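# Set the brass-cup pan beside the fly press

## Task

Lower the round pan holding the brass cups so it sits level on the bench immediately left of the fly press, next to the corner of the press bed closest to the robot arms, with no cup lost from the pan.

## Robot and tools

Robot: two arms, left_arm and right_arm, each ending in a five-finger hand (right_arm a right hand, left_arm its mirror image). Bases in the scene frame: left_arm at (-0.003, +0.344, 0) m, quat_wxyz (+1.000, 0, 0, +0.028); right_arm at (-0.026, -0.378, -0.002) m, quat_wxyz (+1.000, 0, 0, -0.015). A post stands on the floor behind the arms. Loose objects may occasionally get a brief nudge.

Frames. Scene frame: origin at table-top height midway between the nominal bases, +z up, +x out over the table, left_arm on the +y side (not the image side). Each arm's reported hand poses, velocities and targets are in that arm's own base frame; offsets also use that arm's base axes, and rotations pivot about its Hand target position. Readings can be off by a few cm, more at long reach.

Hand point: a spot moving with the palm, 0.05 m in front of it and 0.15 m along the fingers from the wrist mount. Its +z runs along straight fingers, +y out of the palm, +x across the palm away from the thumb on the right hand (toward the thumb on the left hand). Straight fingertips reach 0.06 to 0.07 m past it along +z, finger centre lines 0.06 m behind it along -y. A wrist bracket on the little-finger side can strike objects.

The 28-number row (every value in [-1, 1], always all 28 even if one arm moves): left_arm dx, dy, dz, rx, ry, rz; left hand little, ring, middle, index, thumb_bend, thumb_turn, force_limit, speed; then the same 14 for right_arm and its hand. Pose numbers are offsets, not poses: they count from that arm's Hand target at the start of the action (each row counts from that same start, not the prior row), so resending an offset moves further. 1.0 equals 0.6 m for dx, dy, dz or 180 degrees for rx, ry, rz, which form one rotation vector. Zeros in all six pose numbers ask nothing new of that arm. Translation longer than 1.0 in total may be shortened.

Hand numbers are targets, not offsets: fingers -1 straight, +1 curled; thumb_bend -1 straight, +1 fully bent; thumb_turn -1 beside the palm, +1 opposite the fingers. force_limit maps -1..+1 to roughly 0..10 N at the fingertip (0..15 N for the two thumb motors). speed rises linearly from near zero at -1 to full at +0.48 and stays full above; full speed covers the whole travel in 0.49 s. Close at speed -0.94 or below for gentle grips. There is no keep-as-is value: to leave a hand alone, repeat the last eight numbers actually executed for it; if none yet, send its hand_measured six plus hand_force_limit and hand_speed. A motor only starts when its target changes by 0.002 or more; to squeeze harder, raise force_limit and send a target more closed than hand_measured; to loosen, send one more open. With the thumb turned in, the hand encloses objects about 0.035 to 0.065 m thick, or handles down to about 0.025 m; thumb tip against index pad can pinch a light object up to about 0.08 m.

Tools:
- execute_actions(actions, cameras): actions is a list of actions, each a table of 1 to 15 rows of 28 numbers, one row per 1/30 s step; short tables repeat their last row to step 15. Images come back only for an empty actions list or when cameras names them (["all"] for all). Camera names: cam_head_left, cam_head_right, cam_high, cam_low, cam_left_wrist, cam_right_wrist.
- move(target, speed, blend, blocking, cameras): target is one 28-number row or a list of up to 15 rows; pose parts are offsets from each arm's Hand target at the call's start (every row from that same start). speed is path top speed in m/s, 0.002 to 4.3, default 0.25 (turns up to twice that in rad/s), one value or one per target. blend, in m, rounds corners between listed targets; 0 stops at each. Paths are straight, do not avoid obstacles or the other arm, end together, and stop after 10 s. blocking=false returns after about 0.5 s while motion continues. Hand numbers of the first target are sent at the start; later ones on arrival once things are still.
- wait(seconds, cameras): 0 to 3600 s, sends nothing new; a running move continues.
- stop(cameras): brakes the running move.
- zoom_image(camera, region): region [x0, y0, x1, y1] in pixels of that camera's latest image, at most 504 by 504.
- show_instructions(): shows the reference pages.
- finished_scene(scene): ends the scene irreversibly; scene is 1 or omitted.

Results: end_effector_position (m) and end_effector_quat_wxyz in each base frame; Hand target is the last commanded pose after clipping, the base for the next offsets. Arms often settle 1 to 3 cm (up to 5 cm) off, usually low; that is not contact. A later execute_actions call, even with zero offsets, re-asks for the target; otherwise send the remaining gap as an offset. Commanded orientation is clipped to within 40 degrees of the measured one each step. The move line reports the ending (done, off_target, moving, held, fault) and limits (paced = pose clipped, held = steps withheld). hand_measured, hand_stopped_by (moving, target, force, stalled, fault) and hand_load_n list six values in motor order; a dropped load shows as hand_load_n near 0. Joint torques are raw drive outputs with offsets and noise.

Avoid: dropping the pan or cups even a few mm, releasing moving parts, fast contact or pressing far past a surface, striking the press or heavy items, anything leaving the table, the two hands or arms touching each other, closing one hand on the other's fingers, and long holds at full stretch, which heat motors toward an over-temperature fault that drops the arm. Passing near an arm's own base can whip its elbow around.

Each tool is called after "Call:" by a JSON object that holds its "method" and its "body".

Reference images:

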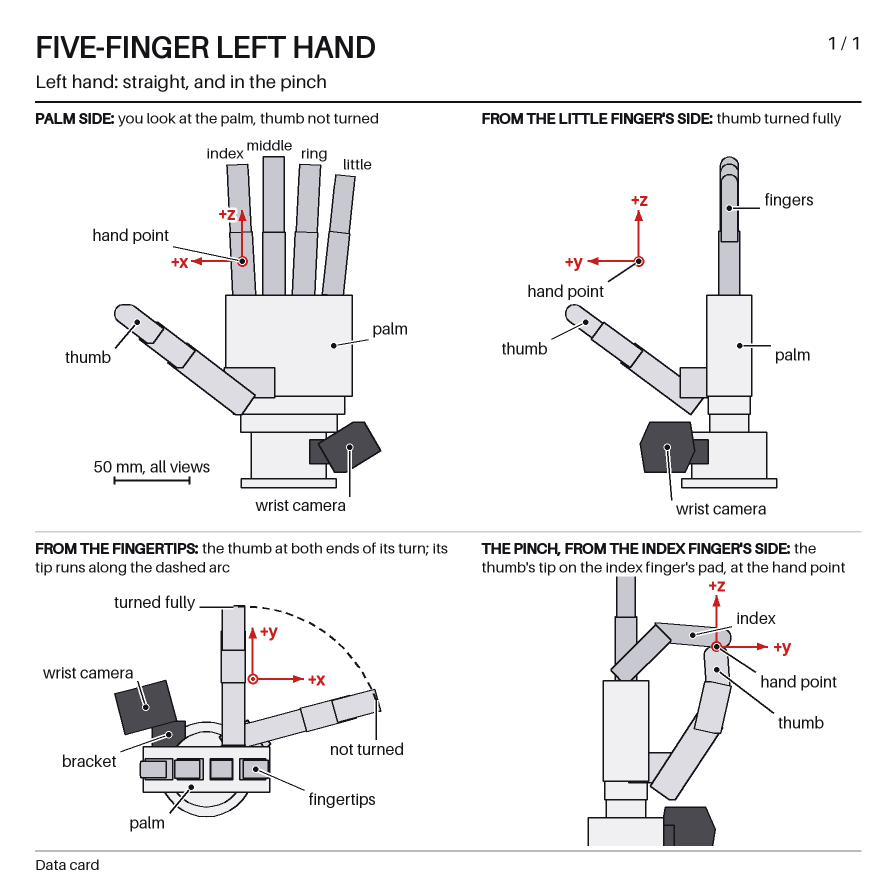

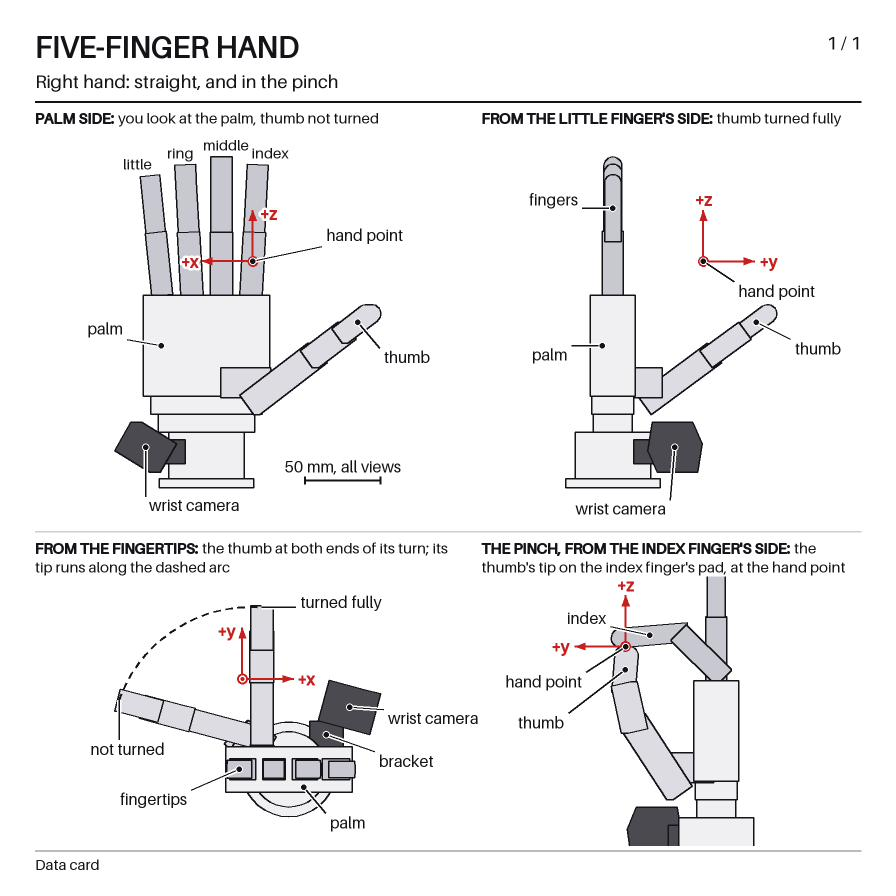

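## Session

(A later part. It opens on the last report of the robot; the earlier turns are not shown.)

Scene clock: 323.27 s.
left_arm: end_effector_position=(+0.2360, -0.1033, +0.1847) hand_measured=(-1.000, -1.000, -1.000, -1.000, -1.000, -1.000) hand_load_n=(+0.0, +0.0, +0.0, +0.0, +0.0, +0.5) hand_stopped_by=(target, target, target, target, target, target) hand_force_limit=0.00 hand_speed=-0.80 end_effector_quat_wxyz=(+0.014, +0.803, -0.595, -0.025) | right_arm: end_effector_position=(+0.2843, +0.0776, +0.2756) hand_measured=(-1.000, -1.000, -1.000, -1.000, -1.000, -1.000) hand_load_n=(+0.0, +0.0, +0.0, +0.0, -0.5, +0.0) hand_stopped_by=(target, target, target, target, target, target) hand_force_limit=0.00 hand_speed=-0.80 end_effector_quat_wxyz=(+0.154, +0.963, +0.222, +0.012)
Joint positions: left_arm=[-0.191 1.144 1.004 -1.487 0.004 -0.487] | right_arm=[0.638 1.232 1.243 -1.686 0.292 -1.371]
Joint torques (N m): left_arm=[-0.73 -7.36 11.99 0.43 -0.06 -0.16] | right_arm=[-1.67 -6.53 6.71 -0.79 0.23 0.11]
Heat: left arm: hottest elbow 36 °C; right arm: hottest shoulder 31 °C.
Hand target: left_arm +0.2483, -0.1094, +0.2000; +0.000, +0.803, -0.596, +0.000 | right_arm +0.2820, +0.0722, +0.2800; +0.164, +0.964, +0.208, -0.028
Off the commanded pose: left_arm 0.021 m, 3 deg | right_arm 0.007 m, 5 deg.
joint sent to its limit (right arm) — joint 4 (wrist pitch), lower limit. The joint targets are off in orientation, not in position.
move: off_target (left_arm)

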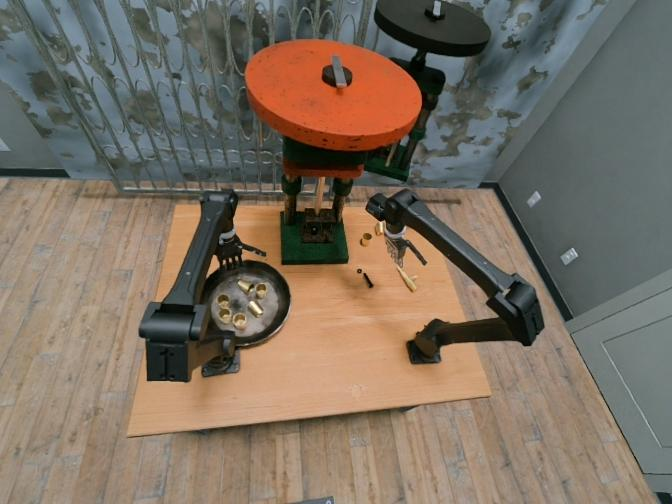

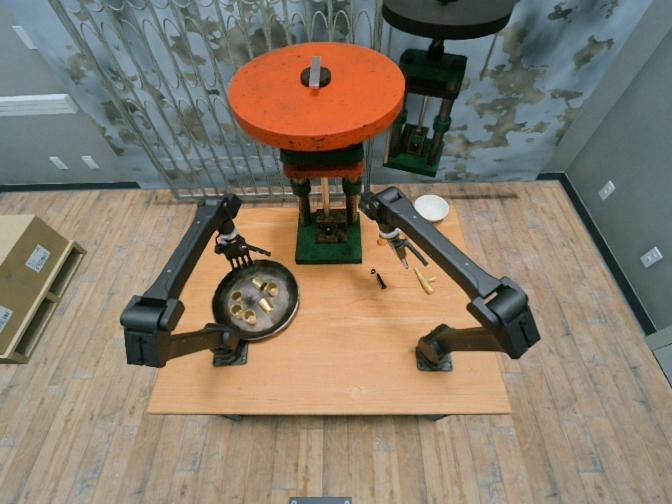

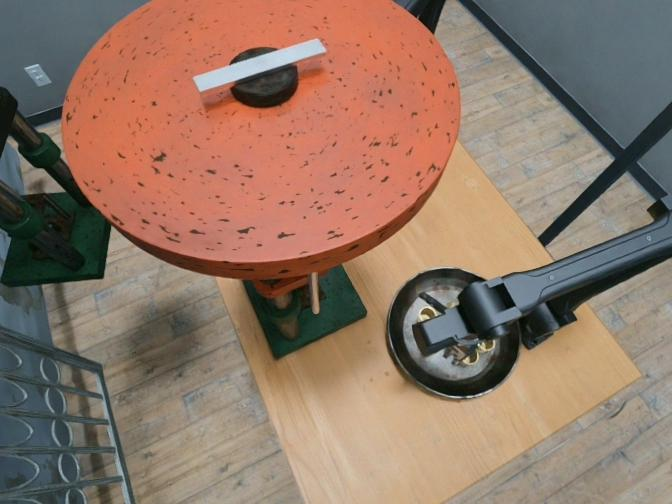

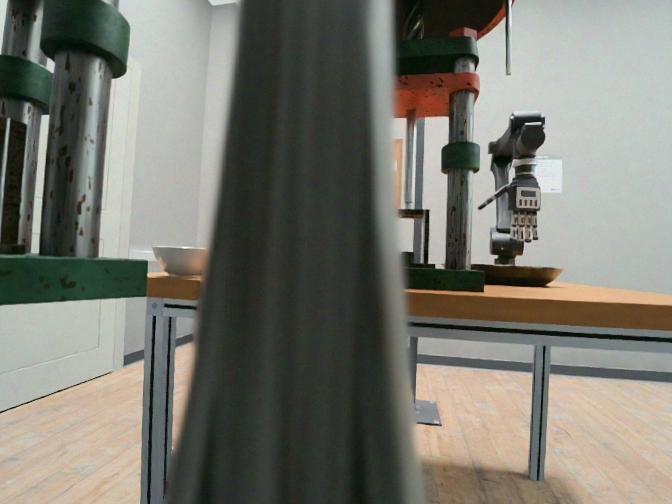

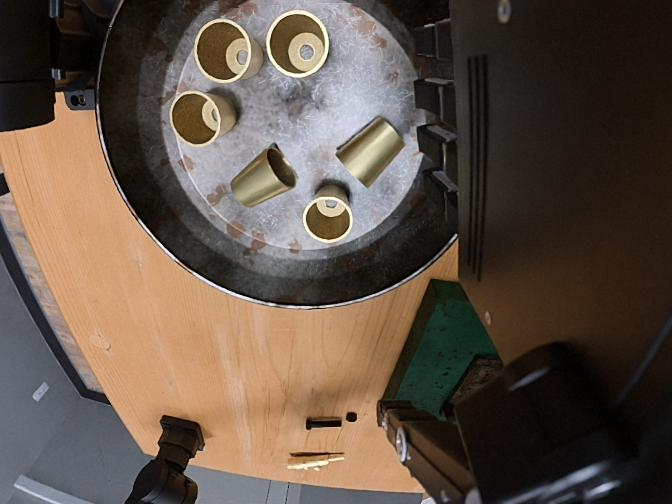

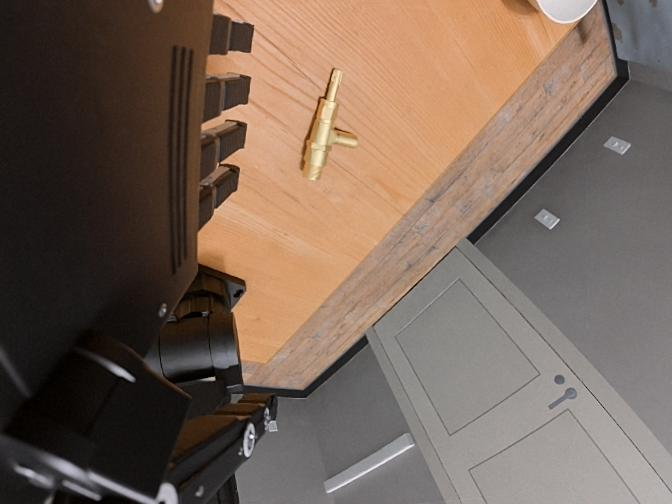

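Call:
{"method": "zoom_image", "body": {"camera": "cam_low", "region": [420, 180, 620, 330]}}

Call:
{"method": "zoom_image", "body": {"camera": "cam_left_wrist", "region": [0, 0, 330, 330]}}

Call:
{"method": "zoom_image", "body": {"camera": "cam_left_wrist", "region": [300, 0, 500, 260]}}

Scaled by 2.520 from the camera's image (finer frame: 960x720).

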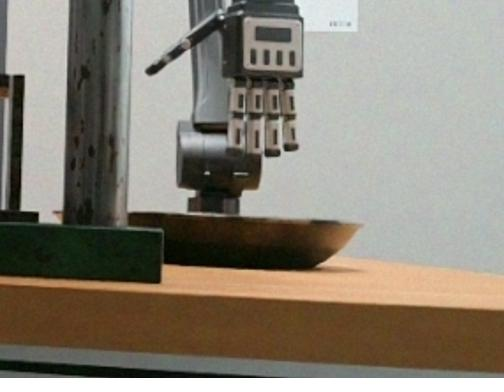

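Scaled by 1.527 from the camera's image (finer frame: 960x720).

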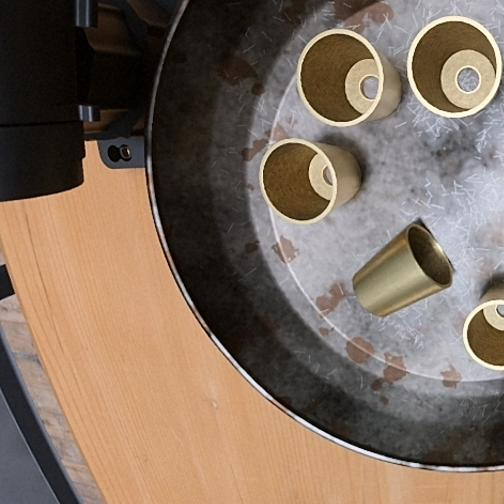

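Scaled by 1.938 from the camera's image (finer frame: 960x720).

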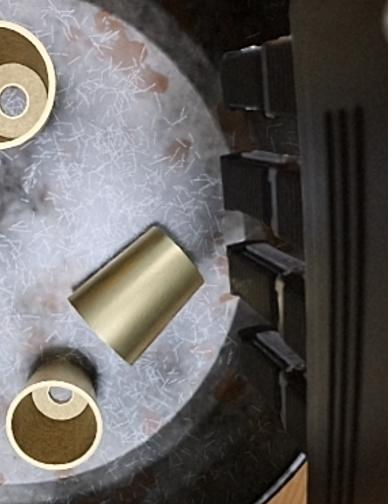

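Call:
{"method": "move", "body": {"target": [[0,0,-0.19,0,0,0,-1,-1,-1,-1,-1,-1,0,-0.8, 0,0,0,0,0,0,-1,-1,-1,-1,-1,-1,0,-0.8]], "speed": [0.08], "cameras": ["cam_head_right","cam_low","cam_left_wrist"]}}

Call:
{"method": "zoom_image", "body": {"camera": "cam_head_right", "region": [190, 220, 380, 380]}}

Call:
{"method": "zoom_image", "body": {"camera": "cam_left_wrist", "region": [300, 0, 500, 260]}}

Scene clock: 338.07 s.
left_arm: end_effector_position=(+0.2481, -0.1057, +0.0905) hand_measured=(-1.000, -1.000, -1.000, -1.000, -1.000, -1.000) hand_load_n=(+0.0, +0.0, +0.0, +0.0, +0.0, +0.0) hand_stopped_by=(target, target, target, target, target, target) hand_force_limit=0.00 hand_speed=-0.80 end_effector_quat_wxyz=(+0.001, +0.804, -0.595, +0.001) | right_arm: end_effector_position=(+0.2843, +0.0776, +0.2756) hand_measured=(-1.000, -1.000, -1.000, -1.000, -1.000, -1.000) hand_load_n=(+0.0, +0.0, +0.0, +0.0, +0.0, +0.0) hand_stopped_by=(target, target, target, target, target, target) hand_force_limit=0.00 hand_speed=-0.80 end_effector_quat_wxyz=(+0.154, +0.963, +0.222, +0.012)
Joint positions: left_arm=[-0.192 1.209 0.805 -1.167 0.003 -0.488] | right_arm=[0.638 1.232 1.243 -1.686 0.292 -1.371]
Joint torques (N m): left_arm=[-0.5 -6.24 7.91 1.05 -0.06 -0.17] | right_arm=[-1.67 -6.42 6.74 -0.76 0.22 0.09]
Heat: left arm: hottest elbow 37 °C; right arm: hottest shoulder 31 °C.
Hand target: left_arm +0.2481, -0.1095, +0.0861; +0.000, +0.803, -0.596, +0.000 | right_arm +0.2820, +0.0722, +0.2800; +0.164, +0.964, +0.208, -0.028
Off the commanded pose: left_arm 0.006 m, 0 deg | right_arm 0.007 m, 5 deg.
joint sent to its limit (right arm) — joint 4 (wrist pitch), lower limit. The joint targets are off in orientation, not in position.
move: done

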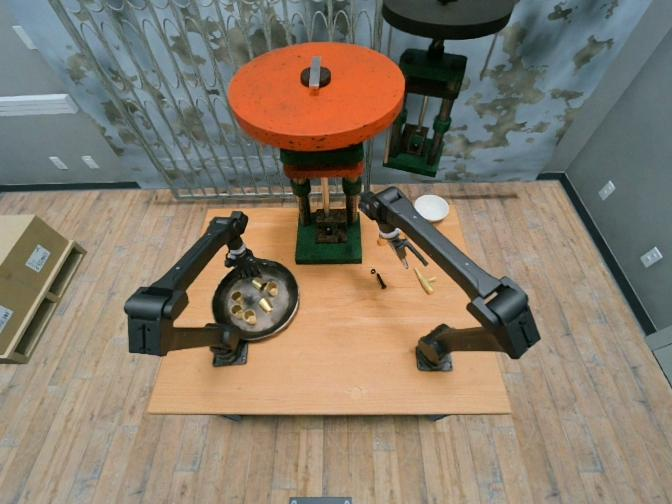

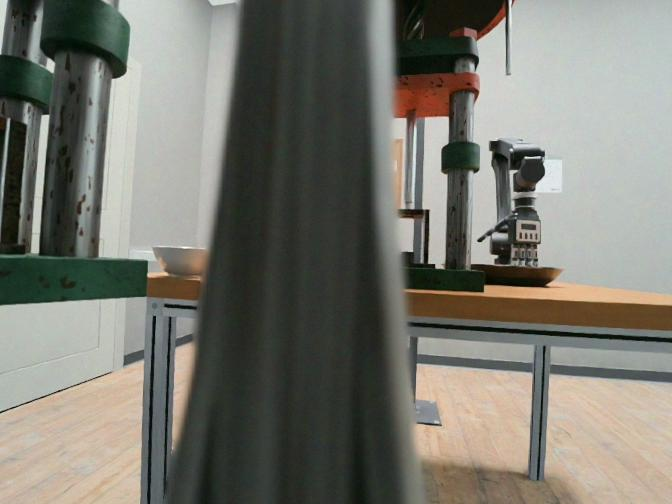

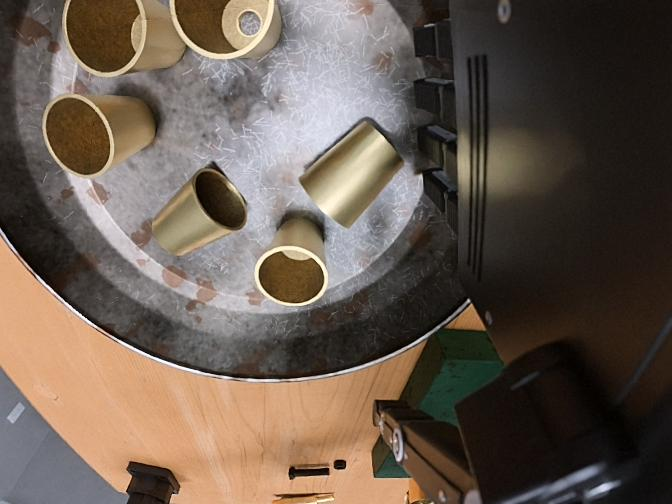

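Scaled by 2.653 from the camera's image (finer frame: 960x720).

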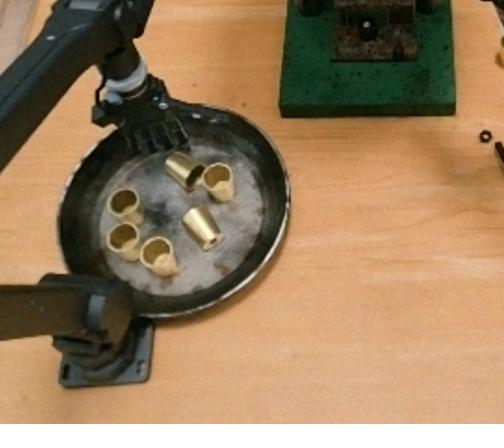

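Scaled by 1.938 from the camera's image (finer frame: 960x720).

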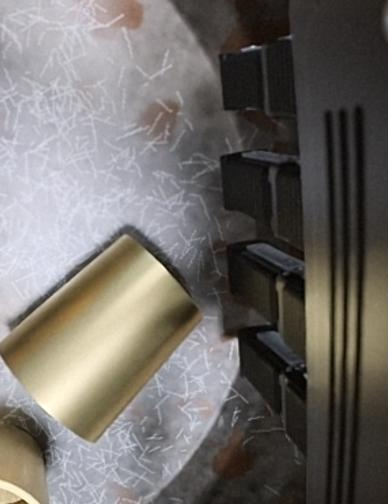

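Call:
{"method": "move", "body": {"target": [[0.1436,0.0434,0,0,0,0,-1,-1,-1,-1,-1,-1,0,-0.8, 0,0,0,0,0,0,-1,-1,-1,-1,-1,-1,0,-0.8]], "speed": [0.05], "cameras": ["cam_head_right","cam_high","cam_left_wrist"]}}

Call:
{"method": "zoom_image", "body": {"camera": "cam_head_right", "region": [190, 220, 380, 380]}}

Call:
{"method": "zoom_image", "body": {"camera": "cam_high", "region": [340, 200, 600, 430]}}

Scene clock: 346.97 s.
left_arm: end_effector_position=(+0.2989, -0.0881, +0.0769) hand_measured=(-1.000, -1.000, -1.000, -1.000, -1.000, -1.000) hand_load_n=(+0.0, +0.0, -6.0, +0.0, +0.0, +0.0) hand_stopped_by=(target, target, target, target, target, target) hand_force_limit=0.00 hand_speed=-0.80 end_effector_quat_wxyz=(+0.021, +0.799, -0.601, -0.026) | right_arm: end_effector_position=(+0.2843, +0.0776, +0.2756) hand_measured=(-1.000, -1.000, -1.000, -1.000, -1.000, -1.000) hand_load_n=(+0.0, +0.0, +0.0, +0.0, +0.0, +0.0) hand_stopped_by=(target, target, target, target, target, target) hand_force_limit=0.00 hand_speed=-0.80 end_effector_quat_wxyz=(+0.154, +0.963, +0.222, +0.012)
Joint positions: left_arm=[-0.113 1.411 0.937 -1.164 0.01 -0.394] | right_arm=[0.638 1.232 1.243 -1.686 0.292 -1.371]
Joint torques (N m): left_arm=[2.2 -7.77 13.07 1.4 -0.34 0.02] | right_arm=[-1.55 -6.53 6.58 -0.87 0.26 0.09]
Heat: left arm: hottest elbow 37 °C; right arm: hottest shoulder 31 °C.
Hand target: left_arm +0.3344, -0.0833, +0.0862; +0.000, +0.803, -0.596, +0.000 | right_arm +0.2820, +0.0722, +0.2800; +0.164, +0.964, +0.208, -0.028
Off the commanded pose: left_arm 0.037 m, 4 deg | right_arm 0.007 m, 5 deg.
joint sent to its limit (right arm) — joint 4 (wrist pitch), lower limit. The joint targets are off in orientation, not in position.
move: off_target (left_arm)

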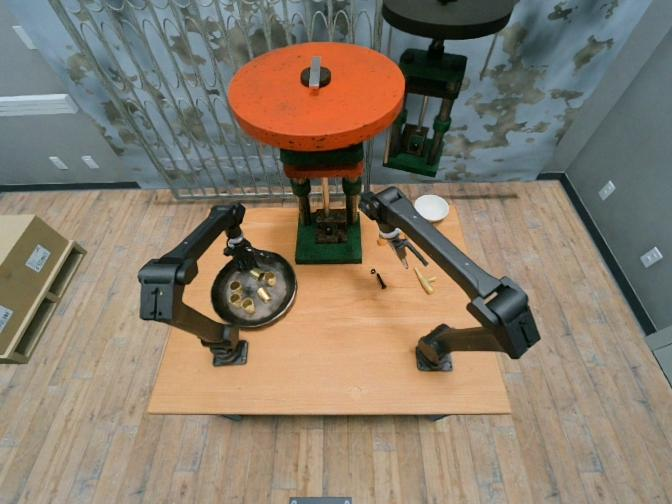

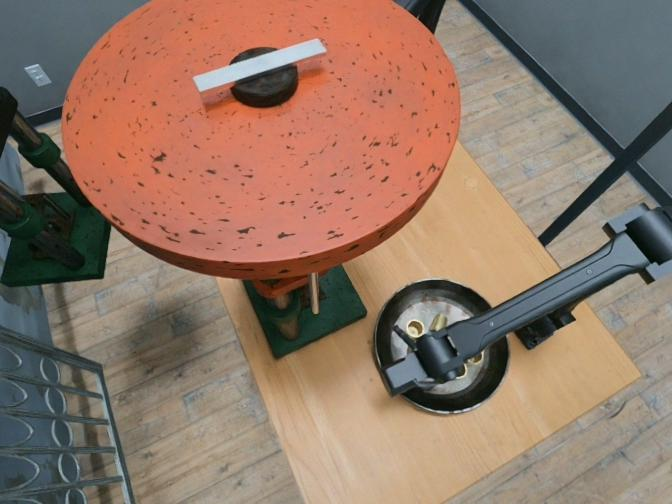

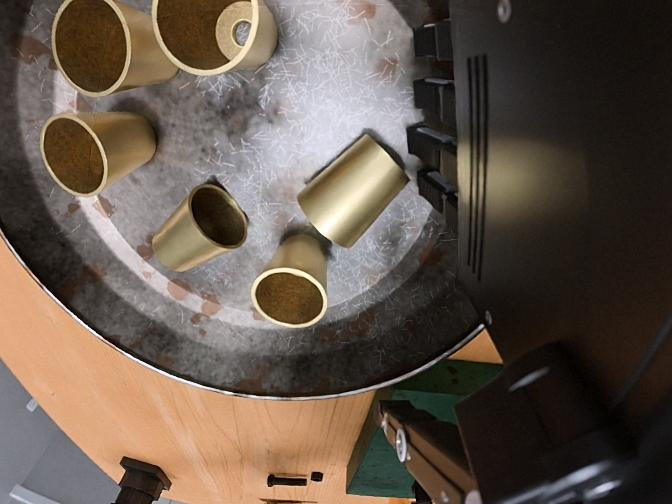

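Scaled by 2.653 from the camera's image (finer frame: 960x720).

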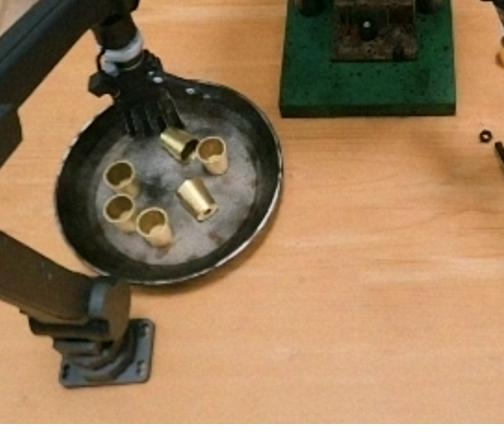

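Scaled by 1.938 from the camera's image (finer frame: 960x720).

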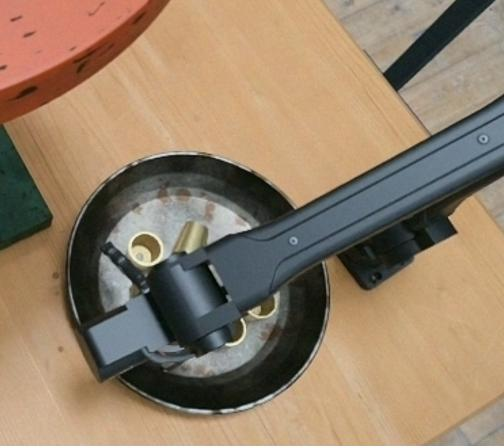

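Call:
{"method": "move", "body": {"target": [[0,0,0.03,0,0,0,-1,-1,-1,-1,-1,-1,0,-0.8, 0,0,0,0,0,0,-1,-1,-1,-1,-1,-1,0,-0.8],[0.103,0.0335,0.03,0,0,0,-1,-1,-1,-1,-1,-1,0,-0.8, 0,0,0,0,0,0,-1,-1,-1,-1,-1,-1,0,-0.8]], "speed": [0.05], "blend": 0.01, "cameras": ["cam_head_right","cam_high","cam_left_wrist"]}}

Call:
{"method": "zoom_image", "body": {"camera": "cam_head_right", "region": [190, 220, 380, 380]}}

Call:
{"method": "zoom_image", "body": {"camera": "cam_left_wrist", "region": [300, 0, 500, 260]}}

speed must be one number or one for each of the 2 targets, got a list of 1; nothing of the call was run

Scaled by 2.653 from the camera's image (finer frame: 960x720).

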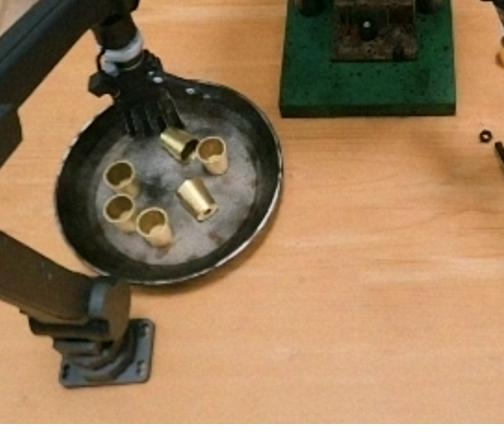

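Scaled by 1.938 from the camera's image (finer frame: 960x720).

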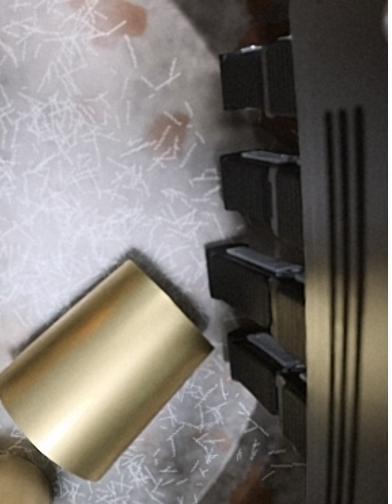

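Call:
{"method": "move", "body": {"target": [[0,0,0.03,0,0,0.02,-1,-1,-1,-1,-1,-1,0,-0.8, 0,0,0,0,0,0,-1,-1,-1,-1,-1,-1,0,-0.8],[0.103,0.0335,0.03,0,0,0.02,-1,-1,-1,-1,-1,-1,0,-0.8, 0,0,0,0,0,0,-1,-1,-1,-1,-1,-1,0,-0.8]], "speed": 0.05, "blend": 0.01, "cameras": ["cam_head_right","cam_high","cam_left_wrist"]}}

Call:
{"method": "zoom_image", "body": {"camera": "cam_head_right", "region": [190, 220, 380, 380]}}

Call:
{"method": "zoom_image", "body": {"camera": "cam_left_wrist", "region": [300, 0, 500, 260]}}

Scene clock: 382.50 s.
left_arm: end_effector_position=(+0.3644, -0.0714, +0.0953) hand_measured=(-1.000, -1.000, -1.000, -1.000, -1.000, -1.000) hand_load_n=(+0.0, +0.0, -4.0, -1.0, +0.0, +0.0) hand_stopped_by=(target, target, target, target, target, target) hand_force_limit=0.00 hand_speed=-0.80 end_effector_quat_wxyz=(+0.019, +0.817, -0.576, -0.020) | right_arm: end_effector_position=(+0.2843, +0.0776, +0.2756) hand_measured=(-1.000, -1.000, -1.000, -1.000, -1.000, -1.000) hand_load_n=(+0.0, +0.5, +0.0, +0.5, +0.0, +0.0) hand_stopped_by=(target, target, target, target, target, target) hand_force_limit=0.00 hand_speed=-0.80 end_effector_quat_wxyz=(+0.154, +0.963, +0.222, +0.012)
Joint positions: left_arm=[-0.048 1.532 1.125 -1.218 0.01 -0.39] | right_arm=[0.638 1.232 1.243 -1.686 0.292 -1.371]
Joint torques (N m): left_arm=[2.02 -9.41 13.45 0.9 -0.34 0] | right_arm=[-2.02 -6.77 6.72 -0.81 0.26 0.09]
Heat: left arm: hottest elbow 40 °C; right arm: hottest shoulder 31 °C.
Hand target: left_arm +0.3962, -0.0633, +0.1041; +0.000, +0.821, -0.571, +0.000 | right_arm +0.2820, +0.0722, +0.2800; +0.164, +0.964, +0.208, -0.028
Off the commanded pose: left_arm 0.034 m, 3 deg | right_arm 0.007 m, 5 deg.
joint sent to its limit (right arm) — joint 4 (wrist pitch), lower limit. The joint targets are off in orientation, not in position.
move: off_target (left_arm)

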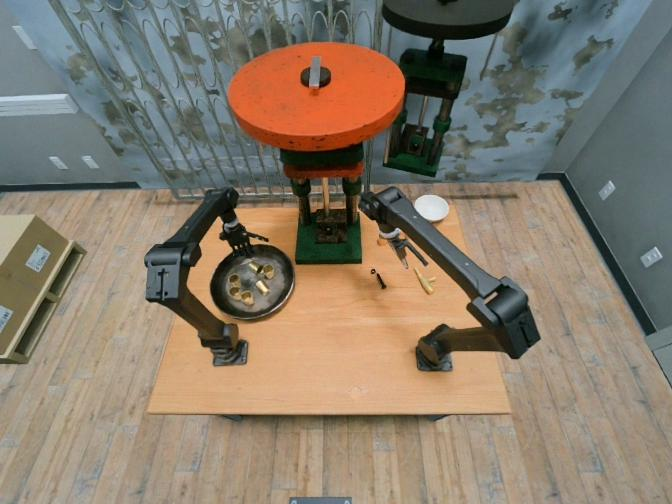

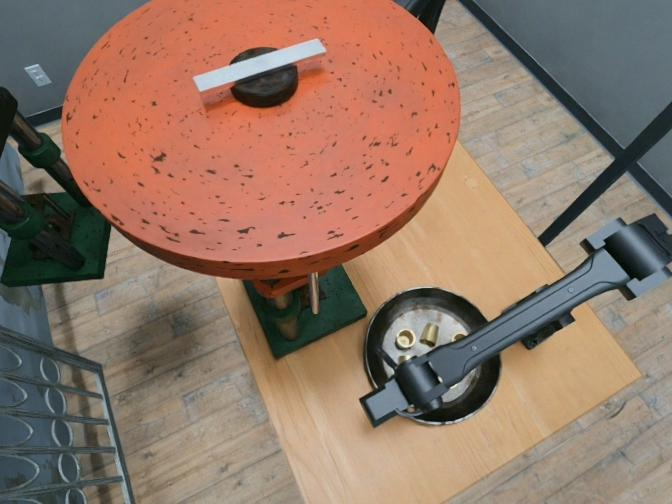

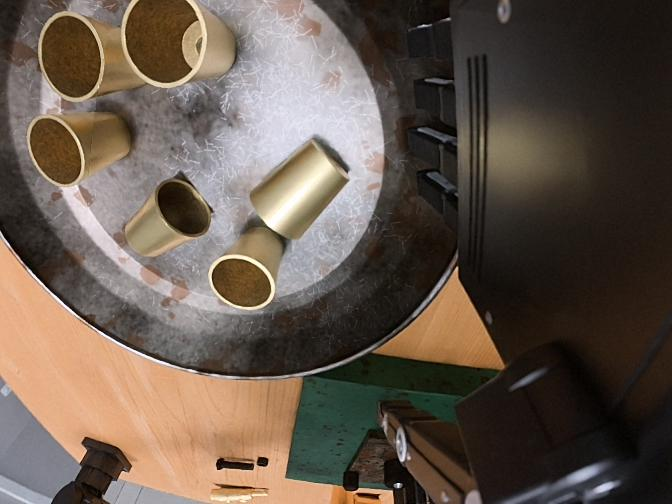

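Scaled by 2.653 from the camera's image (finer frame: 960x720).

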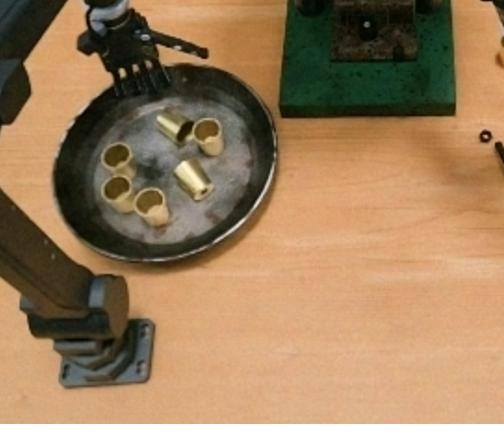

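Scaled by 1.938 from the camera's image (finer frame: 960x720).

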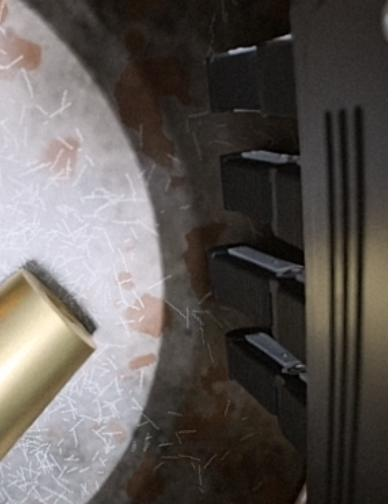

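Call:
{"method": "move", "body": {"target": [[0.1,0.038,-0.012,0,0,0,-1,-1,-1,-1,-1,-1,0,-0.8, 0,0,0,0,0,0,-1,-1,-1,-1,-1,-1,0,-0.8]], "speed": 0.05, "cameras": ["cam_head_right","cam_high","cam_left_wrist","cam_low"]}}

Call:
{"method": "zoom_image", "body": {"camera": "cam_head_right", "region": [190, 200, 380, 360]}}

Call:
{"method": "zoom_image", "body": {"camera": "cam_high", "region": [230, 220, 530, 450]}}

Call:
{"method": "zoom_image", "body": {"camera": "cam_low", "region": [420, 180, 620, 330]}}

Scene clock: 401.83 s.
left_arm: end_effector_position=(+0.4278, -0.0518, +0.0954) hand_measured=(-1.000, -1.000, -1.000, -1.000, -1.000, -1.000) hand_load_n=(-0.5, +0.0, -5.0, -0.5, +0.0, +0.0) hand_stopped_by=(target, target, target, target, target, target) hand_force_limit=0.00 hand_speed=-0.80 end_effector_quat_wxyz=(+0.016, +0.817, -0.576, -0.014) | right_arm: end_effector_position=(+0.2843, +0.0776, +0.2756) hand_measured=(-1.000, -1.000, -1.000, -1.000, -1.000, -1.000) hand_load_n=(+0.0, +0.0, +0.0, +0.0, +0.0, +0.0) hand_stopped_by=(target, target, target, target, target, target) hand_force_limit=0.00 hand_speed=-0.80 end_effector_quat_wxyz=(+0.154, +0.963, +0.222, +0.012)
Joint positions: left_arm=[0 1.676 1.304 -1.239 0.01 -0.343] | right_arm=[0.638 1.232 1.243 -1.686 0.292 -1.371]
Joint torques (N m): left_arm=[1.9 -10.93 13.05 0.98 -0.34 0] | right_arm=[-1.73 -6.48 6.64 -0.9 0.24 0.11]
Heat: left arm: hottest elbow 39 °C; right arm: hottest elbow 31 °C.
Hand target: left_arm +0.4562, -0.0405, +0.0969; +0.000, +0.821, -0.571, +0.000 | right_arm +0.2820, +0.0722, +0.2800; +0.164, +0.964, +0.208, -0.028
Off the commanded pose: left_arm 0.031 m, 3 deg | right_arm 0.007 m, 5 deg.
joint sent to its limit (right arm) — joint 4 (wrist pitch), lower limit. The joint targets are off in orientation, not in position.
move: off_target (left_arm)
Images, in order (width x height): cam_head_right 672x504, cam_high 672x504, cam_low 672x504, cam_left_wrist 672x504.

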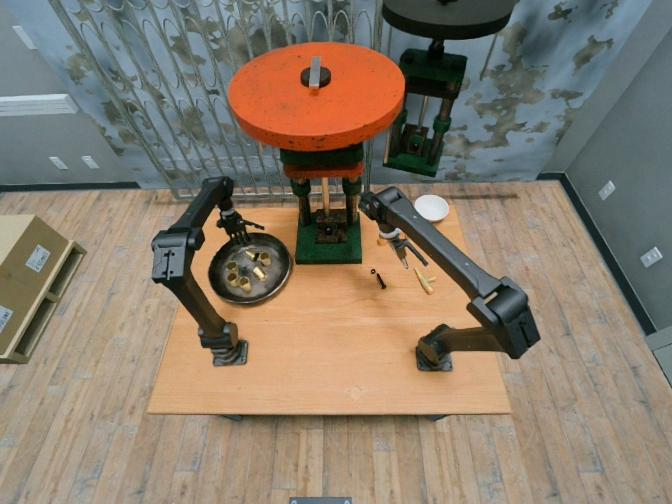

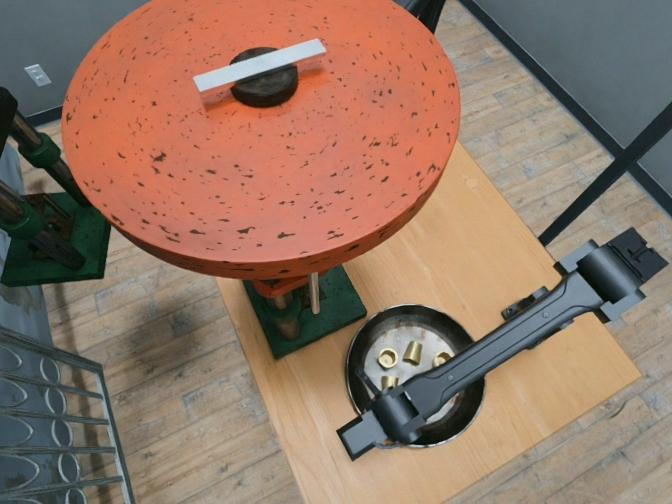

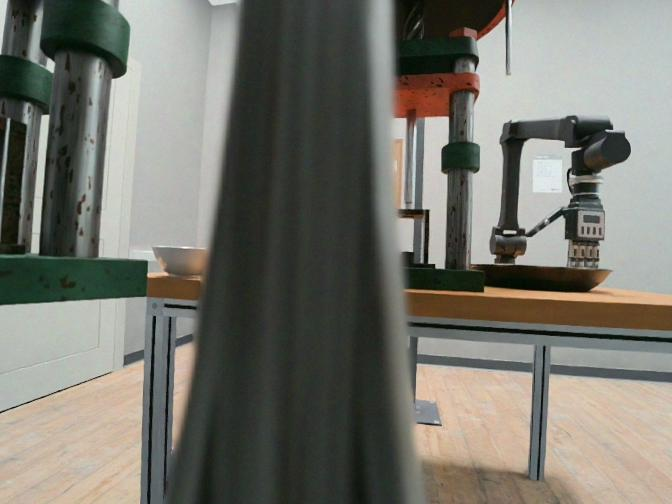

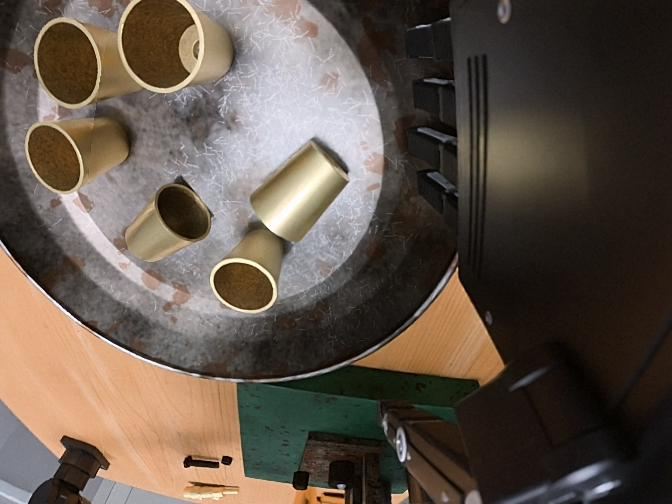

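Scaled by 2.653 from the camera's image (finer frame: 960x720).

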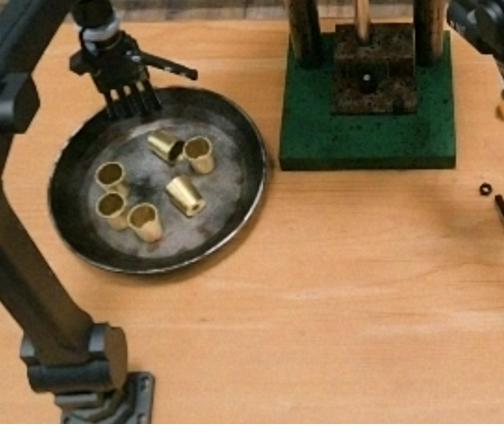

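Scaled by 1.680 from the camera's image (finer frame: 960x720).

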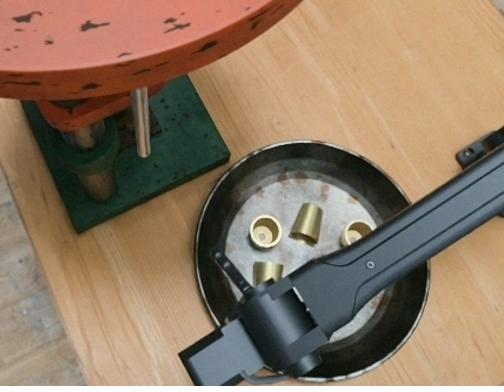

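Scaled by 2.520 from the camera's image (finer frame: 960x720).

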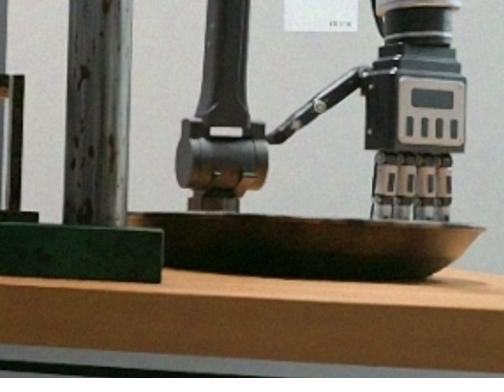

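Call:
{"method": "move", "body": {"target": [[0.058,0.045,0,0,0,0.01,-1,-1,-1,-1,-1,-1,0,-0.8, 0,0,0,0,0,0,-1,-1,-1,-1,-1,-1,0,-0.8]], "speed": 0.05, "cameras": ["cam_head_right","cam_high","cam_left_wrist","cam_low"]}}

Call:
{"method": "zoom_image", "body": {"camera": "cam_head_right", "region": [190, 200, 380, 360]}}

Call:
{"method": "zoom_image", "body": {"camera": "cam_high", "region": [230, 220, 530, 450]}}

Scene clock: 410.47 s.
left_arm: end_effector_position=(+0.4651, -0.0288, +0.0962) hand_measured=(-1.000, -1.000, -1.000, -1.000, -1.000, -1.000) hand_load_n=(-1.0, +0.0, -4.5, +0.0, +0.0, +0.0) hand_stopped_by=(target, target, target, target, target, target) hand_force_limit=0.00 hand_speed=-0.80 end_effector_quat_wxyz=(+0.015, +0.827, -0.563, -0.011) | right_arm: end_effector_position=(+0.2843, +0.0776, +0.2756) hand_measured=(-1.000, -1.000, -1.000, -1.000, -1.000, -1.000) hand_load_n=(+0.0, +0.0, +0.0, +0.0, +0.0, +0.0) hand_stopped_by=(target, target, target, target, target, target) hand_force_limit=0.00 hand_speed=-0.80 end_effector_quat_wxyz=(+0.154, +0.963, +0.222, +0.012)
Joint positions: left_arm=[0.048 1.761 1.42 -1.267 0.011 -0.327] | right_arm=[0.638 1.232 1.243 -1.686 0.292 -1.371]
Joint torques (N m): left_arm=[2.08 -12.16 13.22 0.83 -0.36 0.03] | right_arm=[-1.55 -6.3 6.67 -0.87 0.25 0.07]
Heat: left arm: hottest elbow 40 °C; right arm: hottest elbow 31 °C.
Hand target: left_arm +0.4910, -0.0136, +0.0970; +0.000, +0.830, -0.558, +0.000 | right_arm +0.2820, +0.0722, +0.2800; +0.164, +0.964, +0.208, -0.028
Off the commanded pose: left_arm 0.030 m, 2 deg | right_arm 0.007 m, 5 deg.
joint sent to its limit (right arm) — joint 4 (wrist pitch), lower limit. The joint targets are off in orientation, not in position.
move: off_target (left_arm)
Images, in order (width x height): cam_head_right 672x504, cam_high 672x504, cam_low 672x504, cam_left_wrist 672x504.

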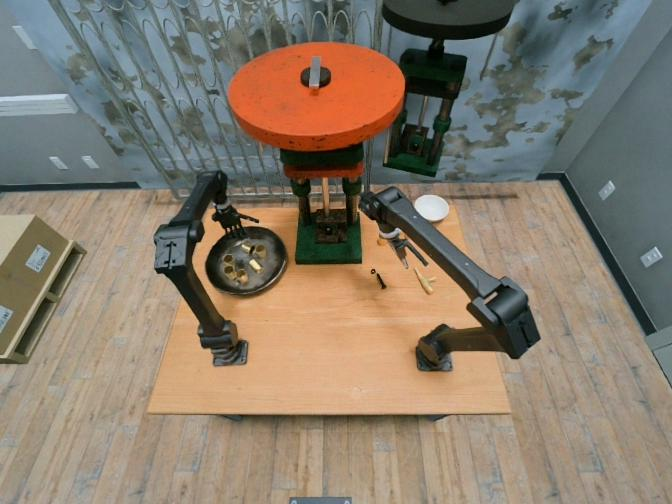

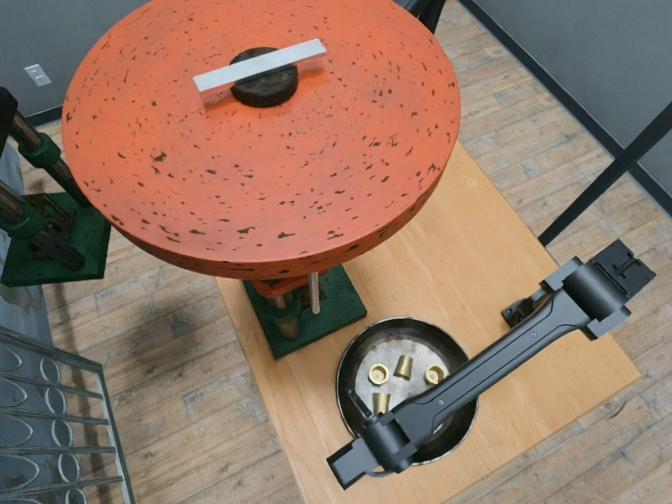

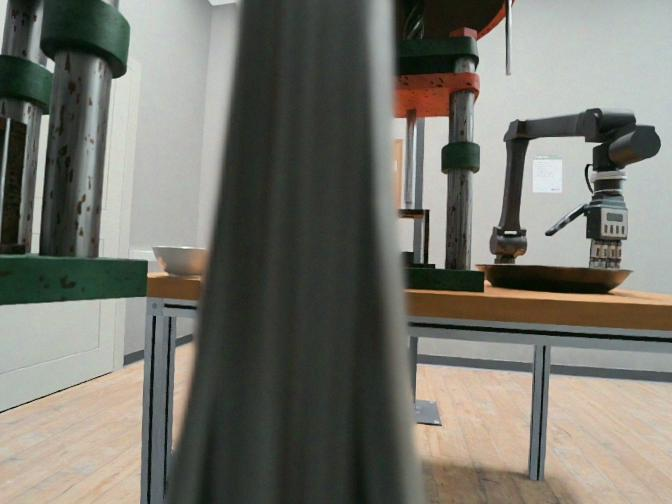

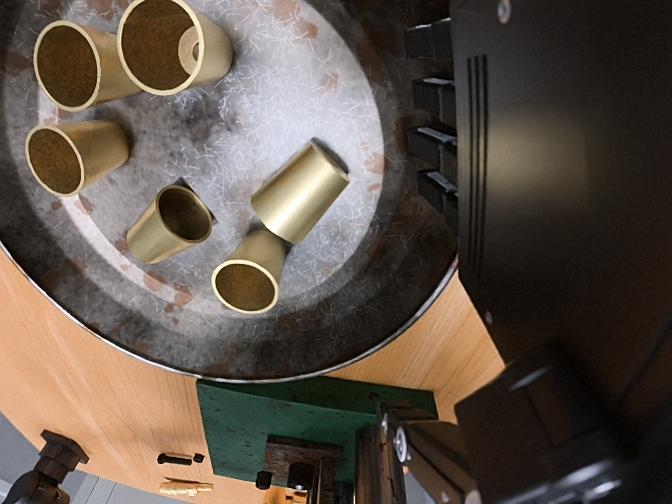

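Scaled by 2.653 from the camera's image (finer frame: 960x720).

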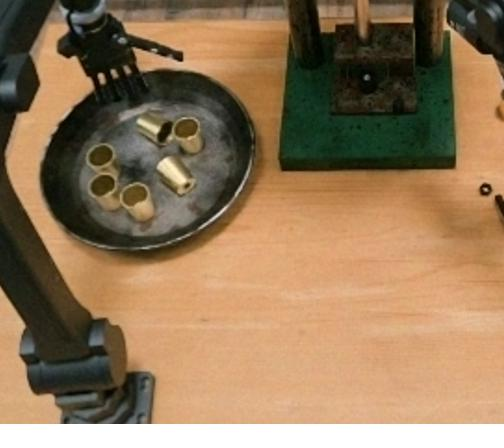

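Scaled by 1.680 from the camera's image (finer frame: 960x720).

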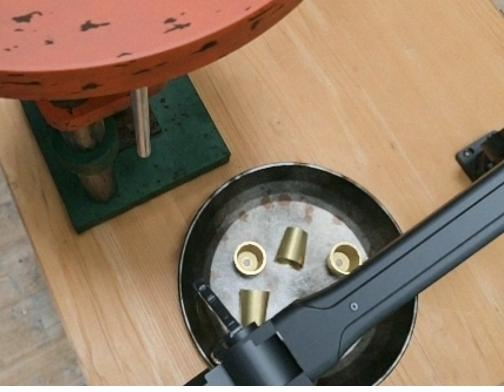

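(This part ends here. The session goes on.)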